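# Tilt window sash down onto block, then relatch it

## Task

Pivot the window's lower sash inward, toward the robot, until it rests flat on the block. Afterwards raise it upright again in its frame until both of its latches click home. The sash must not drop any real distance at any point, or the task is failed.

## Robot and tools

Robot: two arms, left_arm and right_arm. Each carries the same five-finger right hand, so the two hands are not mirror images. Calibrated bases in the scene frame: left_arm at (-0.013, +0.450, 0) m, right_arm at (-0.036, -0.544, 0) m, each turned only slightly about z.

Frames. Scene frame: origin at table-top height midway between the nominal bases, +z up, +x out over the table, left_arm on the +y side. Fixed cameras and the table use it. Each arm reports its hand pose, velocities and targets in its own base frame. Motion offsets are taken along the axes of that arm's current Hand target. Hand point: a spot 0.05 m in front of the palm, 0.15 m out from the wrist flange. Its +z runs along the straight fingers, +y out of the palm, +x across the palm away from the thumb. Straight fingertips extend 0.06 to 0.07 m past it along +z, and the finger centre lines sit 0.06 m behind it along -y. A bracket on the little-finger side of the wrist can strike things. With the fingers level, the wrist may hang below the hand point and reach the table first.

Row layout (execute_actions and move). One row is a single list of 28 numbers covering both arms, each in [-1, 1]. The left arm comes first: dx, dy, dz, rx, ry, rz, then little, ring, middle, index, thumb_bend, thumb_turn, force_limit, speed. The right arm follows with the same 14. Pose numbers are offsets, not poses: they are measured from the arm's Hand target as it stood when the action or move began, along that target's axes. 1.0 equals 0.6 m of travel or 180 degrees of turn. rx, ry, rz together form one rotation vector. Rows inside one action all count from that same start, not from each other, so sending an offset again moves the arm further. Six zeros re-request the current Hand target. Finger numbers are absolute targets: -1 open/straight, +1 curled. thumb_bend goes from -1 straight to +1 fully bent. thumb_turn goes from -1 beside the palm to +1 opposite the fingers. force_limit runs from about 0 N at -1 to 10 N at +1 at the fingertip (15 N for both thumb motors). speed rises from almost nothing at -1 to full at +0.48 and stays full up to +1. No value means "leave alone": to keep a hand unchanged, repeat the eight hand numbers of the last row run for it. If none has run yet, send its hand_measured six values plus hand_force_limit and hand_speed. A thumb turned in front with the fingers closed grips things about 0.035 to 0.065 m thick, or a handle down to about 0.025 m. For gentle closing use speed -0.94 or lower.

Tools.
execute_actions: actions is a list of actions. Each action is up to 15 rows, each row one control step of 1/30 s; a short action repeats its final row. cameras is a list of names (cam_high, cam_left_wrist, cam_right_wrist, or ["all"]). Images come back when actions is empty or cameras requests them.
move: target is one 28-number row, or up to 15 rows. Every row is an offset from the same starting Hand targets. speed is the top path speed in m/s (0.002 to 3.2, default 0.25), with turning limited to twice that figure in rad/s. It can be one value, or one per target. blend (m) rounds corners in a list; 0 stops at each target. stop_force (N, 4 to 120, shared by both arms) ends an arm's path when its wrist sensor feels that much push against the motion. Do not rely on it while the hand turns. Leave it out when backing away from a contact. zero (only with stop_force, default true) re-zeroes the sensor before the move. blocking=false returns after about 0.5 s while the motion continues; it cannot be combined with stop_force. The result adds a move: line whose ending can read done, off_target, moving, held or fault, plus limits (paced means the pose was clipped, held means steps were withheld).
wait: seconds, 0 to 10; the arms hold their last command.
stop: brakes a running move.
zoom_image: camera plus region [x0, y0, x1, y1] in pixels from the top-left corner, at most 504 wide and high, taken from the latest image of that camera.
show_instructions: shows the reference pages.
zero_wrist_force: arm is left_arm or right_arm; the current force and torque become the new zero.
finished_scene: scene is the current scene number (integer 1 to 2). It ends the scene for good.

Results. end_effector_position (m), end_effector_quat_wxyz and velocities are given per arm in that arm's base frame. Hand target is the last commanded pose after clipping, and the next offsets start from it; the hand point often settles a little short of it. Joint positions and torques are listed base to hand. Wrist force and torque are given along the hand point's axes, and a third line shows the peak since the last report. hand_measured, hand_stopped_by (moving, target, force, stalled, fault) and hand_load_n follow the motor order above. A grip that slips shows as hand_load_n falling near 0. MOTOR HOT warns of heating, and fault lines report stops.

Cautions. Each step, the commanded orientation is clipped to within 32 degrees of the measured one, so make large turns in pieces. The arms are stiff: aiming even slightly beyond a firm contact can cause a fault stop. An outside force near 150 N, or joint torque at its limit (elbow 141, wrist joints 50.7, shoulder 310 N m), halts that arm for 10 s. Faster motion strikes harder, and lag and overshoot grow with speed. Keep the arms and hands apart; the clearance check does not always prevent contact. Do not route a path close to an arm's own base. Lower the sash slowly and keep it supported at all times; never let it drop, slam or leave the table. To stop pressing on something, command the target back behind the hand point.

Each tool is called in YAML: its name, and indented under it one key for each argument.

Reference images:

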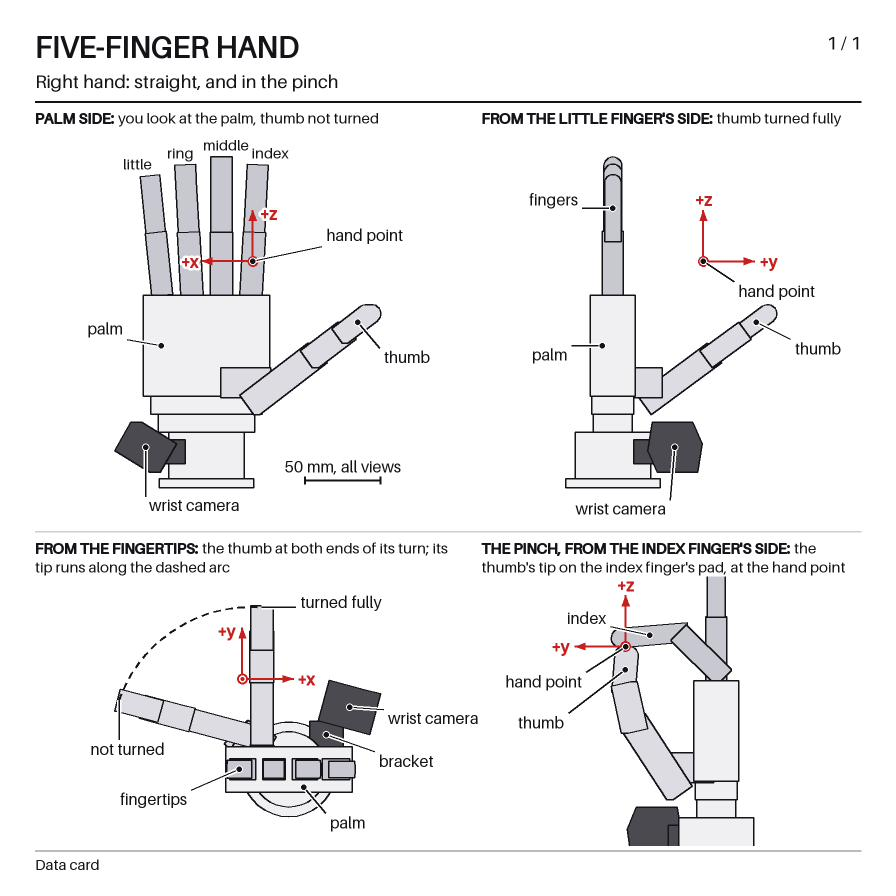

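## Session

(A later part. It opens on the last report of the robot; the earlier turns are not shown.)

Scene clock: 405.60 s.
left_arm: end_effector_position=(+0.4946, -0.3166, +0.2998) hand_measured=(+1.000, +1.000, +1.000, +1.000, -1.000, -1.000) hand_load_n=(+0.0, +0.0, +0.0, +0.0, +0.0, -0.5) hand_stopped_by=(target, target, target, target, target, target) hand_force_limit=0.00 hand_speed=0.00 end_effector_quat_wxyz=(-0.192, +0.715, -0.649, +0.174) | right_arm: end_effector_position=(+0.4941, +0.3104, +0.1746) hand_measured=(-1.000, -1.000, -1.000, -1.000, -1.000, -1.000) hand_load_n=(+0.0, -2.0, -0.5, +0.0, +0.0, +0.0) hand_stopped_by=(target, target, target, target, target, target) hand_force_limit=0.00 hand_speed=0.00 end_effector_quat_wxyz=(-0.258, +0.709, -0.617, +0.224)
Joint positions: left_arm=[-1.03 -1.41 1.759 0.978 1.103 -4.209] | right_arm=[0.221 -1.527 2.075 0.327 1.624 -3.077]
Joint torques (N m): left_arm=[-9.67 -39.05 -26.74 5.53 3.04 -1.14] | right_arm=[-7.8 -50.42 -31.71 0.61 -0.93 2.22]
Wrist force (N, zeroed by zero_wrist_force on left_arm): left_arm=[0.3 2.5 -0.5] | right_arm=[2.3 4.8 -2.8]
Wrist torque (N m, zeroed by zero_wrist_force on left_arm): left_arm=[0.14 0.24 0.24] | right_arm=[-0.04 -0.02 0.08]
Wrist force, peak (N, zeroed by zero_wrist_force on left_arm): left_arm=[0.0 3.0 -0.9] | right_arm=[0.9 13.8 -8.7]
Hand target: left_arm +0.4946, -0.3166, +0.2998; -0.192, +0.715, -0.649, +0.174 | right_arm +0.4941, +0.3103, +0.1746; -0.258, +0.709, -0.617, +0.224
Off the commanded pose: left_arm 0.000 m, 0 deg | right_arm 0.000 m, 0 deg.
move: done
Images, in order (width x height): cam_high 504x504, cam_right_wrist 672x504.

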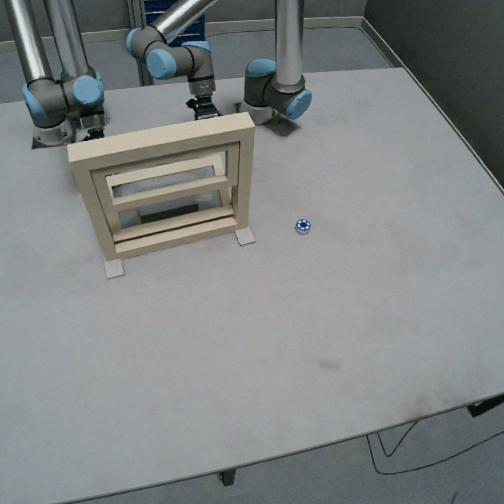

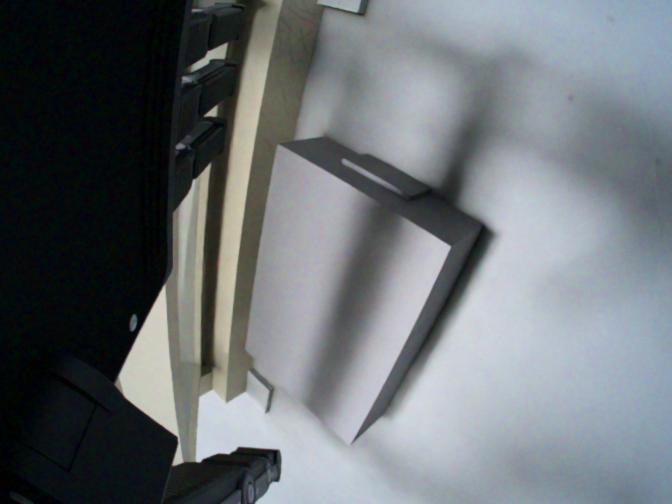

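move:
  target:
    - [0,0,0,0,0,0,1,1,1,1,-1,-1,0,0,-0.0085,-0.098,-0.0132,-0.0389,0,0,-1,-1,-1,-1,-1,-1,0,0]
    - [0,0,0,0,0,0,1,1,1,1,-1,-1,0,0,-0.017,-0.1803,-0.0005,-0.0556,0,0,-1,-1,-1,-1,-1,-1,0,0]
    - [0.0002,0.0172,0.163,0,0,0,1,1,1,1,-1,-1,0,0,-0.025,-0.2315,0.0103,-0.0556,0,0,-1,-1,-1,-1,-1,-1,0,0]
  speed: [0.05,0.05,0.12]
  blend: [0.01,0.005,0]
  cameras: ["all"]

zoom_image:
  camera: "cam_high"
  region: [90, 135, 250, 235]

Scene clock: 427.10 s.
left_arm: end_effector_position=(+0.5344, -0.3128, +0.2100) hand_measured=(+1.000, +1.000, +1.000, +1.000, -1.000, -1.000) hand_load_n=(+0.0, +0.0, +0.0, +0.0, +0.0, +0.0) hand_stopped_by=(target, target, target, target, target, target) hand_force_limit=0.00 hand_speed=0.00 end_effector_quat_wxyz=(-0.191, +0.715, -0.649, +0.174) | right_arm: end_effector_position=(+0.6014, +0.3403, +0.2590) hand_measured=(-1.000, -1.000, -1.000, -1.000, -1.000, -1.000) hand_load_n=(+0.0, -1.0, +0.0, +0.0, +0.0, -0.5) hand_stopped_by=(target, target, target, target, target, target) hand_force_limit=0.00 hand_speed=0.00 end_effector_quat_wxyz=(-0.195, +0.728, -0.635, +0.170)
Joint positions: left_arm=[-0.963 -1.308 1.796 0.807 1.12 -4.138] | right_arm=[0.225 -1.331 1.68 0.7 1.614 -3.066]
Joint torques (N m): left_arm=[-6.62 -52.4 -40.09 2.99 -3.3 -3.01] | right_arm=[2.57 -68.41 -27.77 0.32 2.71 2.31]
Wrist force (N, zeroed by zero_wrist_force on left_arm): left_arm=[0.1 2.2 -0.7] | right_arm=[1.5 0.8 -1.6]
Wrist torque (N m, zeroed by zero_wrist_force on left_arm): left_arm=[0.10 0.26 0.40] | right_arm=[0.07 -0.06 -0.11]
Wrist force, peak (N, zeroed by zero_wrist_force on left_arm): left_arm=[-0.1 3.0 -1.1] | right_arm=[55.9 16.0 -113.4]
Hand target: left_arm +0.5344, -0.3129, +0.2100; -0.192, +0.715, -0.649, +0.174 | right_arm +0.6014, +0.3403, +0.2591; -0.195, +0.728, -0.635, +0.170
Off the commanded pose: left_arm 0.000 m, 0 deg | right_arm 0.000 m, 0 deg.
move: done

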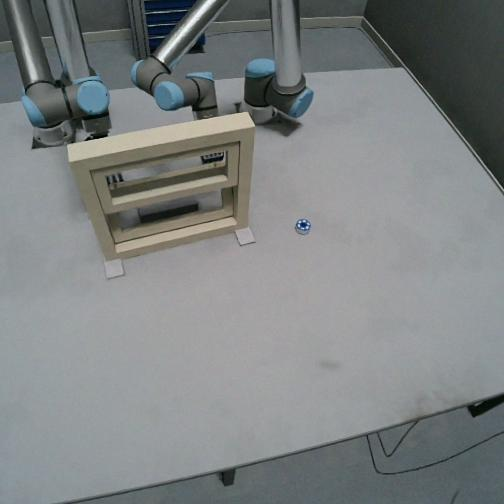

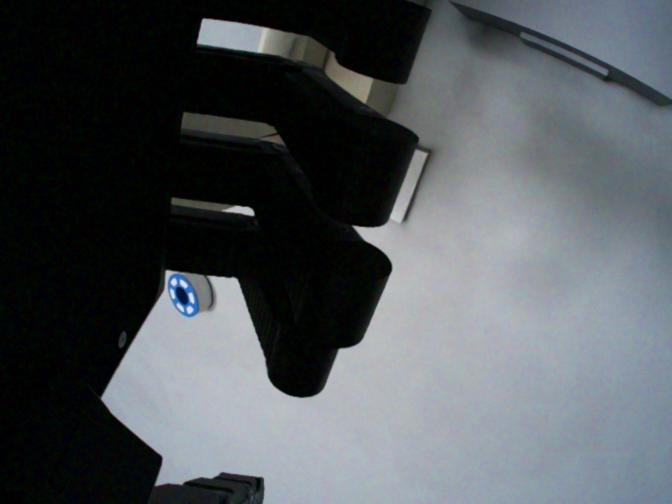

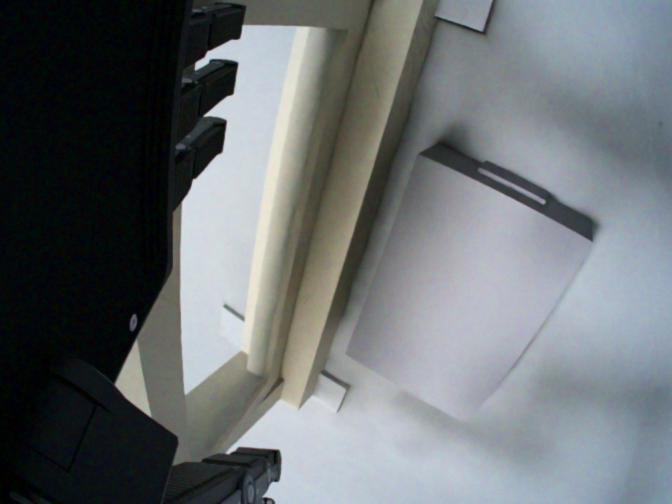

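Scaled by 3.150 from the camera's 504x504 image, which has a finer 720x720 frame.

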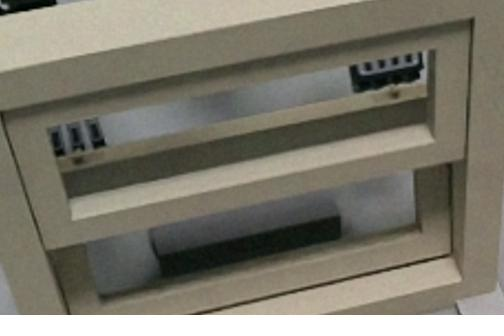

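move:
  target: [0,-0.1155,0.0667,0,0,0,1,1,1,1,-1,-1,0,0,0,0,0,0,0,0,-1,-1,-1,-1,-1,-1,0,0]
  speed: 0.02
  stop_force: 5

Scene clock: 440.80 s.
left_arm: end_effector_position=(+0.5816, -0.3083, +0.2100) hand_measured=(+1.000, +1.000, +1.000, +1.000, -1.000, -1.000) hand_load_n=(+0.0, +0.0, +0.5, +0.0, +0.0, +0.0) hand_stopped_by=(target, target, target, target, target, target) hand_force_limit=0.00 hand_speed=0.00 end_effector_quat_wxyz=(-0.192, +0.715, -0.649, +0.174) | right_arm: end_effector_position=(+0.6014, +0.3403, +0.2591) hand_measured=(-1.000, -1.000, -1.000, -1.000, -1.000, -1.000) hand_load_n=(+0.0, +0.0, +0.0, +0.0, +0.0, +0.0) hand_stopped_by=(target, target, target, target, target, target) hand_force_limit=0.00 hand_speed=0.00 end_effector_quat_wxyz=(-0.195, +0.728, -0.635, +0.170)
Joint positions: left_arm=[-0.892 -1.257 1.721 0.799 1.14 -4.062] | right_arm=[0.224 -1.331 1.681 0.7 1.614 -3.066]
Joint torques (N m): left_arm=[-8.58 -69.21 -25.47 2.88 -5.41 -2.99] | right_arm=[-2.91 -68.27 -26.83 2.67 -2.91 -3.75]
Wrist force (N, zeroed by zero_wrist_force on left_arm): left_arm=[1.1 5.0 -1.3] | right_arm=[1.2 0.2 -1.7]
Wrist torque (N m, zeroed by zero_wrist_force on left_arm): left_arm=[0.22 0.32 0.62] | right_arm=[0.10 -0.13 -0.15]
Wrist force, peak (N, zeroed by zero_wrist_force on left_arm): left_arm=[-2.9 22.1 -22.2] | right_arm=[1.4 1.2 -1.5]
Hand target: left_arm +0.5816, -0.3083, +0.2100; -0.192, +0.715, -0.649, +0.174 (not the last commanded pose) | right_arm +0.6014, +0.3403, +0.2591; -0.195, +0.728, -0.635, +0.170
Off the commanded pose: left_arm 0.033 m, 0 deg | right_arm 0.000 m, 0 deg.
move: contact (left_arm)

move:
  target: [0,-0.0505,0.0292,0,0,0,1,1,1,1,-1,-1,0,0,0,0,0,0,0,0,-1,-1,-1,-1,-1,-1,0,0]
  speed: 0.02
  stop_force: 30
  cameras: ["all"]

zoom_image:
  camera: "cam_high"
  region: [90, 135, 250, 235]

Scene clock: 446.90 s.
left_arm: end_effector_position=(+0.5823, -0.3082, +0.2100) hand_measured=(+1.000, +1.000, +1.000, +1.000, -1.000, -1.000) hand_load_n=(+0.0, +0.0, +0.0, +0.0, +0.0, -0.5) hand_stopped_by=(target, target, target, target, target, target) hand_force_limit=0.00 hand_speed=0.00 end_effector_quat_wxyz=(-0.192, +0.715, -0.649, +0.174) | right_arm: end_effector_position=(+0.6014, +0.3403, +0.2591) hand_measured=(-1.000, -1.000, -1.000, -1.000, -1.000, -1.000) hand_load_n=(+0.0, +0.0, +0.0, +0.0, +0.0, +0.0) hand_stopped_by=(target, target, target, target, target, target) hand_force_limit=0.00 hand_speed=0.00 end_effector_quat_wxyz=(-0.195, +0.728, -0.635, +0.170)
Joint positions: left_arm=[-0.891 -1.257 1.72 0.799 1.14 -4.061] | right_arm=[0.224 -1.331 1.681 0.7 1.614 -3.066]
Joint torques (N m): left_arm=[9.7 -53.73 -29.87 2.91 -4.4 -1.68] | right_arm=[-3.27 -62.44 -27.76 3.33 -2.88 -3.84]
Wrist force (N, zeroed by zero_wrist_force on left_arm): left_arm=[1.6 5.4 -2.9] | right_arm=[0.8 0.4 -1.6]
Wrist torque (N m, zeroed by zero_wrist_force on left_arm): left_arm=[0.36 0.27 0.67] | right_arm=[0.13 -0.07 -0.18]
Wrist force, peak (N, zeroed by zero_wrist_force on left_arm): left_arm=[1.0 29.0 -26.1] | right_arm=[1.0 0.1 -1.8]
Hand target: left_arm +0.5823, -0.3082, +0.2100; -0.192, +0.715, -0.649, +0.174 (not the last commanded pose) | right_arm +0.6014, +0.3403, +0.2591; -0.195, +0.728, -0.635, +0.170
Off the commanded pose: left_arm 0.034 m, 0 deg | right_arm 0.000 m, 0 deg.
move: contact (left_arm)

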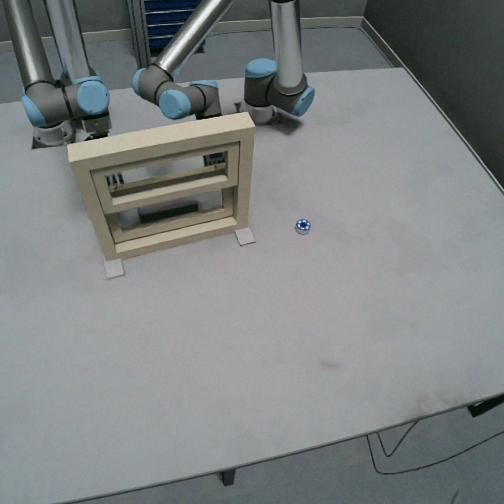

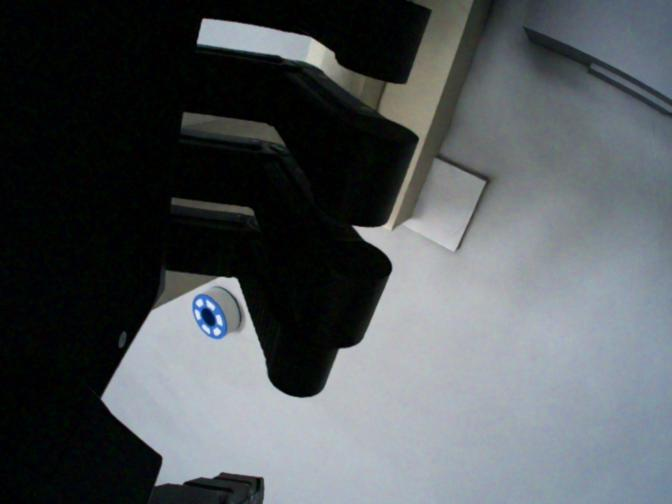

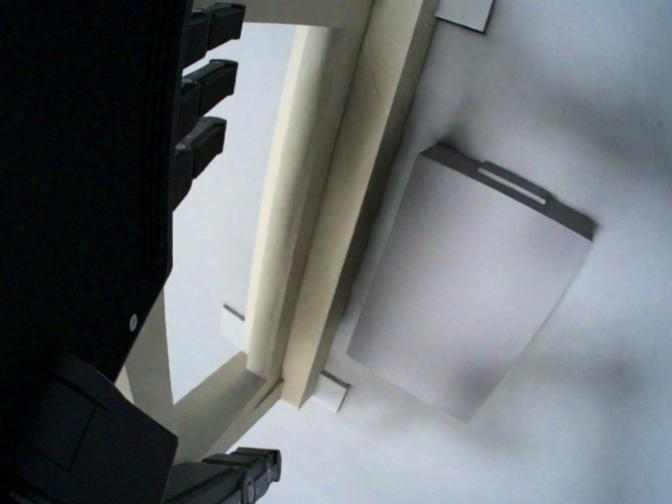

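Scaled by 3.150 from the camera's 504x504 image, which has a finer 720x720 frame.

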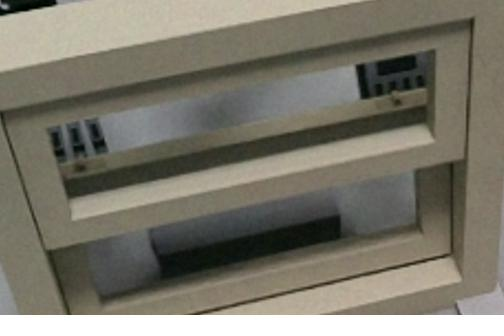

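move:
  target: [0,-0.0505,0.0292,0,0,0,1,1,1,1,-1,-1,0,0,0,0,0,0,0,0,-1,-1,-1,-1,-1,-1,0,0]
  speed: 0.01
  stop_force: 50
  cameras: ["cam_high"]

zoom_image:
  camera: "cam_high"
  region: [90, 135, 250, 235]

Scene clock: 465.00 s.
left_arm: end_effector_position=(+0.6065, -0.3058, +0.2100) hand_measured=(+1.000, +1.000, +1.000, +1.000, -1.000, -1.000) hand_load_n=(+0.0, +0.5, +0.5, +0.5, -0.5, +0.0) hand_stopped_by=(target, target, target, target, target, target) hand_force_limit=0.00 hand_speed=0.00 end_effector_quat_wxyz=(-0.191, +0.715, -0.649, +0.174) | right_arm: end_effector_position=(+0.6014, +0.3403, +0.2591) hand_measured=(-1.000, -1.000, -1.000, -1.000, -1.000, -1.000) hand_load_n=(+0.0, +0.0, +0.0, +0.0, +0.0, -0.5) hand_stopped_by=(target, target, target, target, target, target) hand_force_limit=0.00 hand_speed=0.00 end_effector_quat_wxyz=(-0.195, +0.728, -0.635, +0.170)
Joint positions: left_arm=[-0.857 -1.23 1.679 0.798 1.151 -4.026] | right_arm=[0.224 -1.331 1.681 0.7 1.614 -3.066]
Joint torques (N m): left_arm=[5.27 -56.72 -34.36 -7.83 -11.03 -3.38] | right_arm=[-2.67 -54.18 -27.65 3.51 -2.89 -3.52]
Wrist force (N, zeroed by zero_wrist_force on left_arm): left_arm=[-2.1 40.6 -39.3] | right_arm=[0.9 0.0 -1.2]
Wrist torque (N m, zeroed by zero_wrist_force on left_arm): left_arm=[3.87 1.43 1.56] | right_arm=[0.04 -0.10 -0.18]
Wrist force, peak (N, zeroed by zero_wrist_force on left_arm): left_arm=[-2.5 48.5 -44.9] | right_arm=[1.4 0.5 -1.6]
Hand target: left_arm +0.6065, -0.3058, +0.2100; -0.191, +0.715, -0.649, +0.174 (not the last commanded pose) | right_arm +0.6014, +0.3403, +0.2591; -0.195, +0.728, -0.635, +0.170
Off the commanded pose: left_arm 0.011 m, 0 deg | right_arm 0.000 m, 0 deg.
move: contact (left_arm)
Images, in order (width x height): cam_high 504x504.

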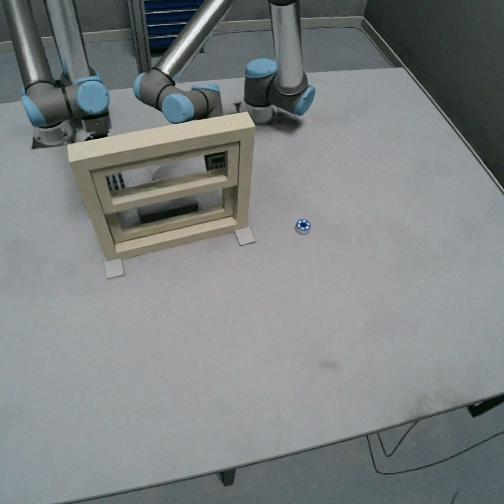

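Scaled by 3.150 from the camera's 504x504 image, which has a finer 720x720 frame.

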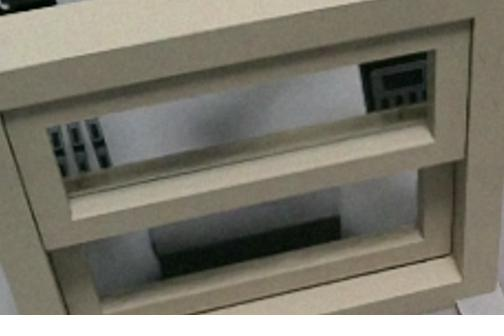

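move:
  target: [0,0.0577,-0.0333,0,0,0,1,1,1,1,-1,-1,0,0,0,0,0,0,0,0,-1,-1,-1,-1,-1,-1,0,0]
  speed: 0.06
  cameras: ["cam_high"]

zoom_image:
  camera: "cam_high"
  region: [90, 135, 250, 235]

Scene clock: 469.67 s.
left_arm: end_effector_position=(+0.5665, -0.3097, +0.2100) hand_measured=(+1.000, +1.000, +1.000, +1.000, -1.000, -1.000) hand_load_n=(+0.0, +0.0, +0.0, +0.0, +0.0, +0.0) hand_stopped_by=(target, target, target, target, target, target) hand_force_limit=0.00 hand_speed=0.00 end_effector_quat_wxyz=(-0.192, +0.715, -0.649, +0.174) end_effector_velocity=(+0.002, +0.002, +0.001) end_effector_angular_velocity=(+0.005, +0.000, -0.001) | right_arm: end_effector_position=(+0.6014, +0.3403, +0.2591) hand_measured=(-1.000, -1.000, -1.000, -1.000, -1.000, -1.000) hand_load_n=(+0.0, +0.0, +0.0, +0.0, +0.0, +0.0) hand_stopped_by=(target, target, target, target, target, target) hand_force_limit=0.00 hand_speed=0.00 end_effector_quat_wxyz=(-0.195, +0.728, -0.635, +0.170)
Joint positions: left_arm=[-0.914 -1.274 1.746 0.801 1.134 -4.085] | right_arm=[0.224 -1.331 1.681 0.7 1.614 -3.066]
Joint velocities: left_arm=[0.004 0.002 -0.003 0.003 -0.001 0.006] | right_arm=[within noise]
Joint torques (N m): left_arm=[12.99 -47.1 -42.5 4.16 -0.01 2.84] | right_arm=[-2.07 -52.12 -27.38 3.57 -2.49 -3.62]
Wrist force (N, zeroed by zero_wrist_force on left_arm): left_arm=[1.7 2.0 0.4] | right_arm=[1.1 -0.1 -1.3]
Wrist torque (N m, zeroed by zero_wrist_force on left_arm): left_arm=[-0.01 -0.02 0.37] | right_arm=[0.04 -0.14 -0.16]
Wrist force, peak (N, zeroed by zero_wrist_force on left_arm): left_arm=[-2.3 40.9 -38.8] | right_arm=[1.4 0.2 -1.7]
Hand target: left_arm +0.5667, -0.3097, +0.2100; -0.191, +0.715, -0.649, +0.174 | right_arm +0.6014, +0.3403, +0.2591; -0.195, +0.728, -0.635, +0.170
Off the commanded pose: left_arm 0.000 m, 0 deg | right_arm 0.000 m, 0 deg.
move: done
Images, in order (width x height): cam_high 504x504.

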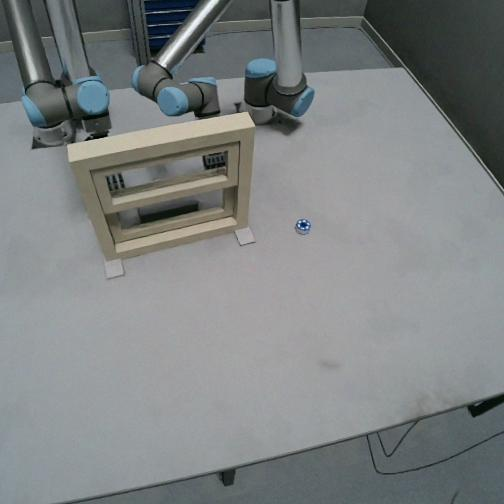

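Scaled by 3.150 from the camera's 504x504 image, which has a finer 720x720 frame.

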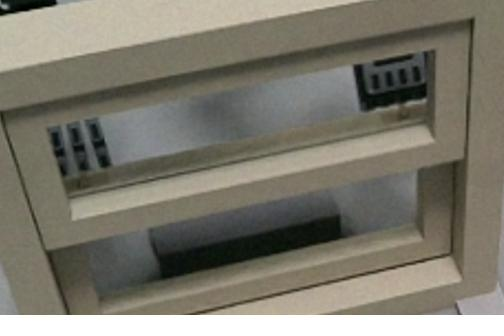

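move:
  target: [0,0.1155,-0.0667,0,0,0,1,1,1,1,-1,-1,0,0,0,0.1443,-0.0833,0,0,0,-1,-1,-1,-1,-1,-1,0,0]
  speed: 0.1
  cameras: ["all"]

zoom_image:
  camera: "cam_high"
  region: [190, 130, 250, 190]

zoom_image:
  camera: "cam_high"
  region: [90, 155, 150, 215]

Scene clock: 474.97 s.
left_arm: end_effector_position=(+0.4870, -0.3173, +0.2101) hand_measured=(+1.000, +1.000, +1.000, +1.000, -1.000, -1.000) hand_load_n=(+0.0, +0.0, +0.0, +0.5, +0.0, +0.0) hand_stopped_by=(target, target, target, target, target, target) hand_force_limit=0.00 hand_speed=0.00 end_effector_quat_wxyz=(-0.192, +0.715, -0.649, +0.174) | right_arm: end_effector_position=(+0.5024, +0.3266, +0.2592) hand_measured=(-1.000, -1.000, -1.000, -1.000, -1.000, -1.000) hand_load_n=(+0.0, +0.0, +0.0, +0.0, +0.0, -0.5) hand_stopped_by=(target, target, target, target, target, target) hand_force_limit=0.00 hand_speed=0.00 end_effector_quat_wxyz=(-0.195, +0.728, -0.635, +0.170)
Joint positions: left_arm=[-1.043 -1.355 1.866 0.823 1.099 -4.224] | right_arm=[0.243 -1.481 1.859 0.673 1.623 -3.05]
Joint torques (N m): left_arm=[13.65 -35.33 -38.94 1.95 1.45 3.3] | right_arm=[-7.94 -25.63 -42.02 3.77 0.67 -0.78]
Wrist force (N, zeroed by zero_wrist_force on left_arm): left_arm=[1.9 2.2 0.6] | right_arm=[1.0 -0.1 -1.0]
Wrist torque (N m, zeroed by zero_wrist_force on left_arm): left_arm=[0.00 -0.04 0.34] | right_arm=[0.00 -0.12 -0.19]
Wrist force, peak (N, zeroed by zero_wrist_force on left_arm): left_arm=[2.4 3.1 0.1] | right_arm=[1.0 0.7 -1.8]
Hand target: left_arm +0.4870, -0.3174, +0.2100; -0.191, +0.715, -0.649, +0.174 | right_arm +0.5024, +0.3266, +0.2592; -0.195, +0.728, -0.635, +0.170
Off the commanded pose: left_arm 0.000 m, 0 deg | right_arm 0.000 m, 0 deg.
move: done

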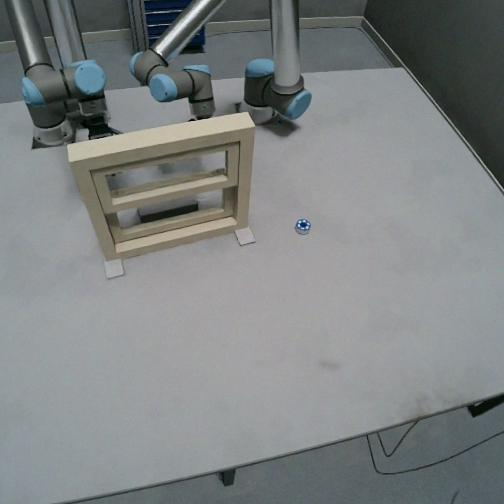

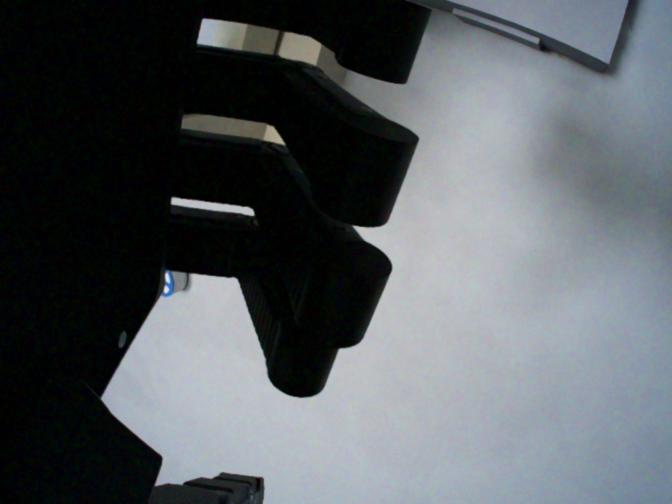

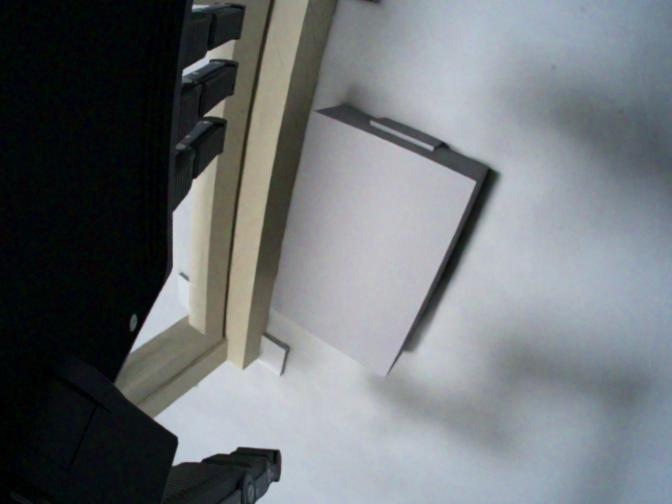

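Scaled by 8.400 from the camera's 504x504 image, which has a finer 720x720 frame.

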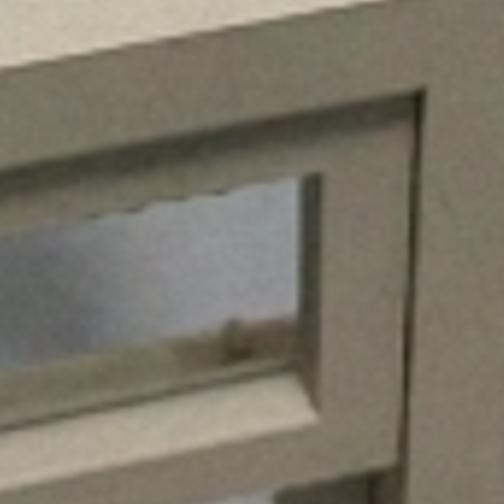

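Scaled by 8.400 from the camera's 504x504 image, which has a finer 720x720 frame.

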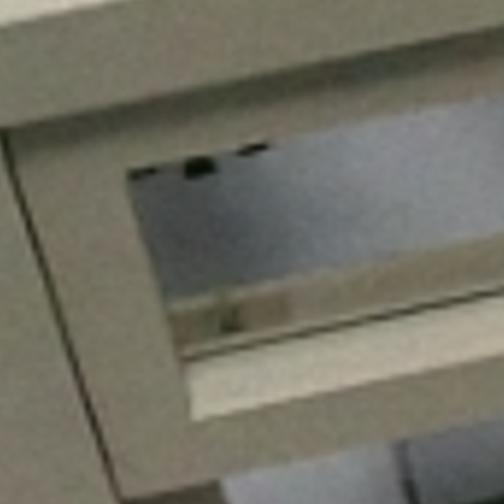

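finished_scene:
  scene: 2

The scene is finished: the task was done.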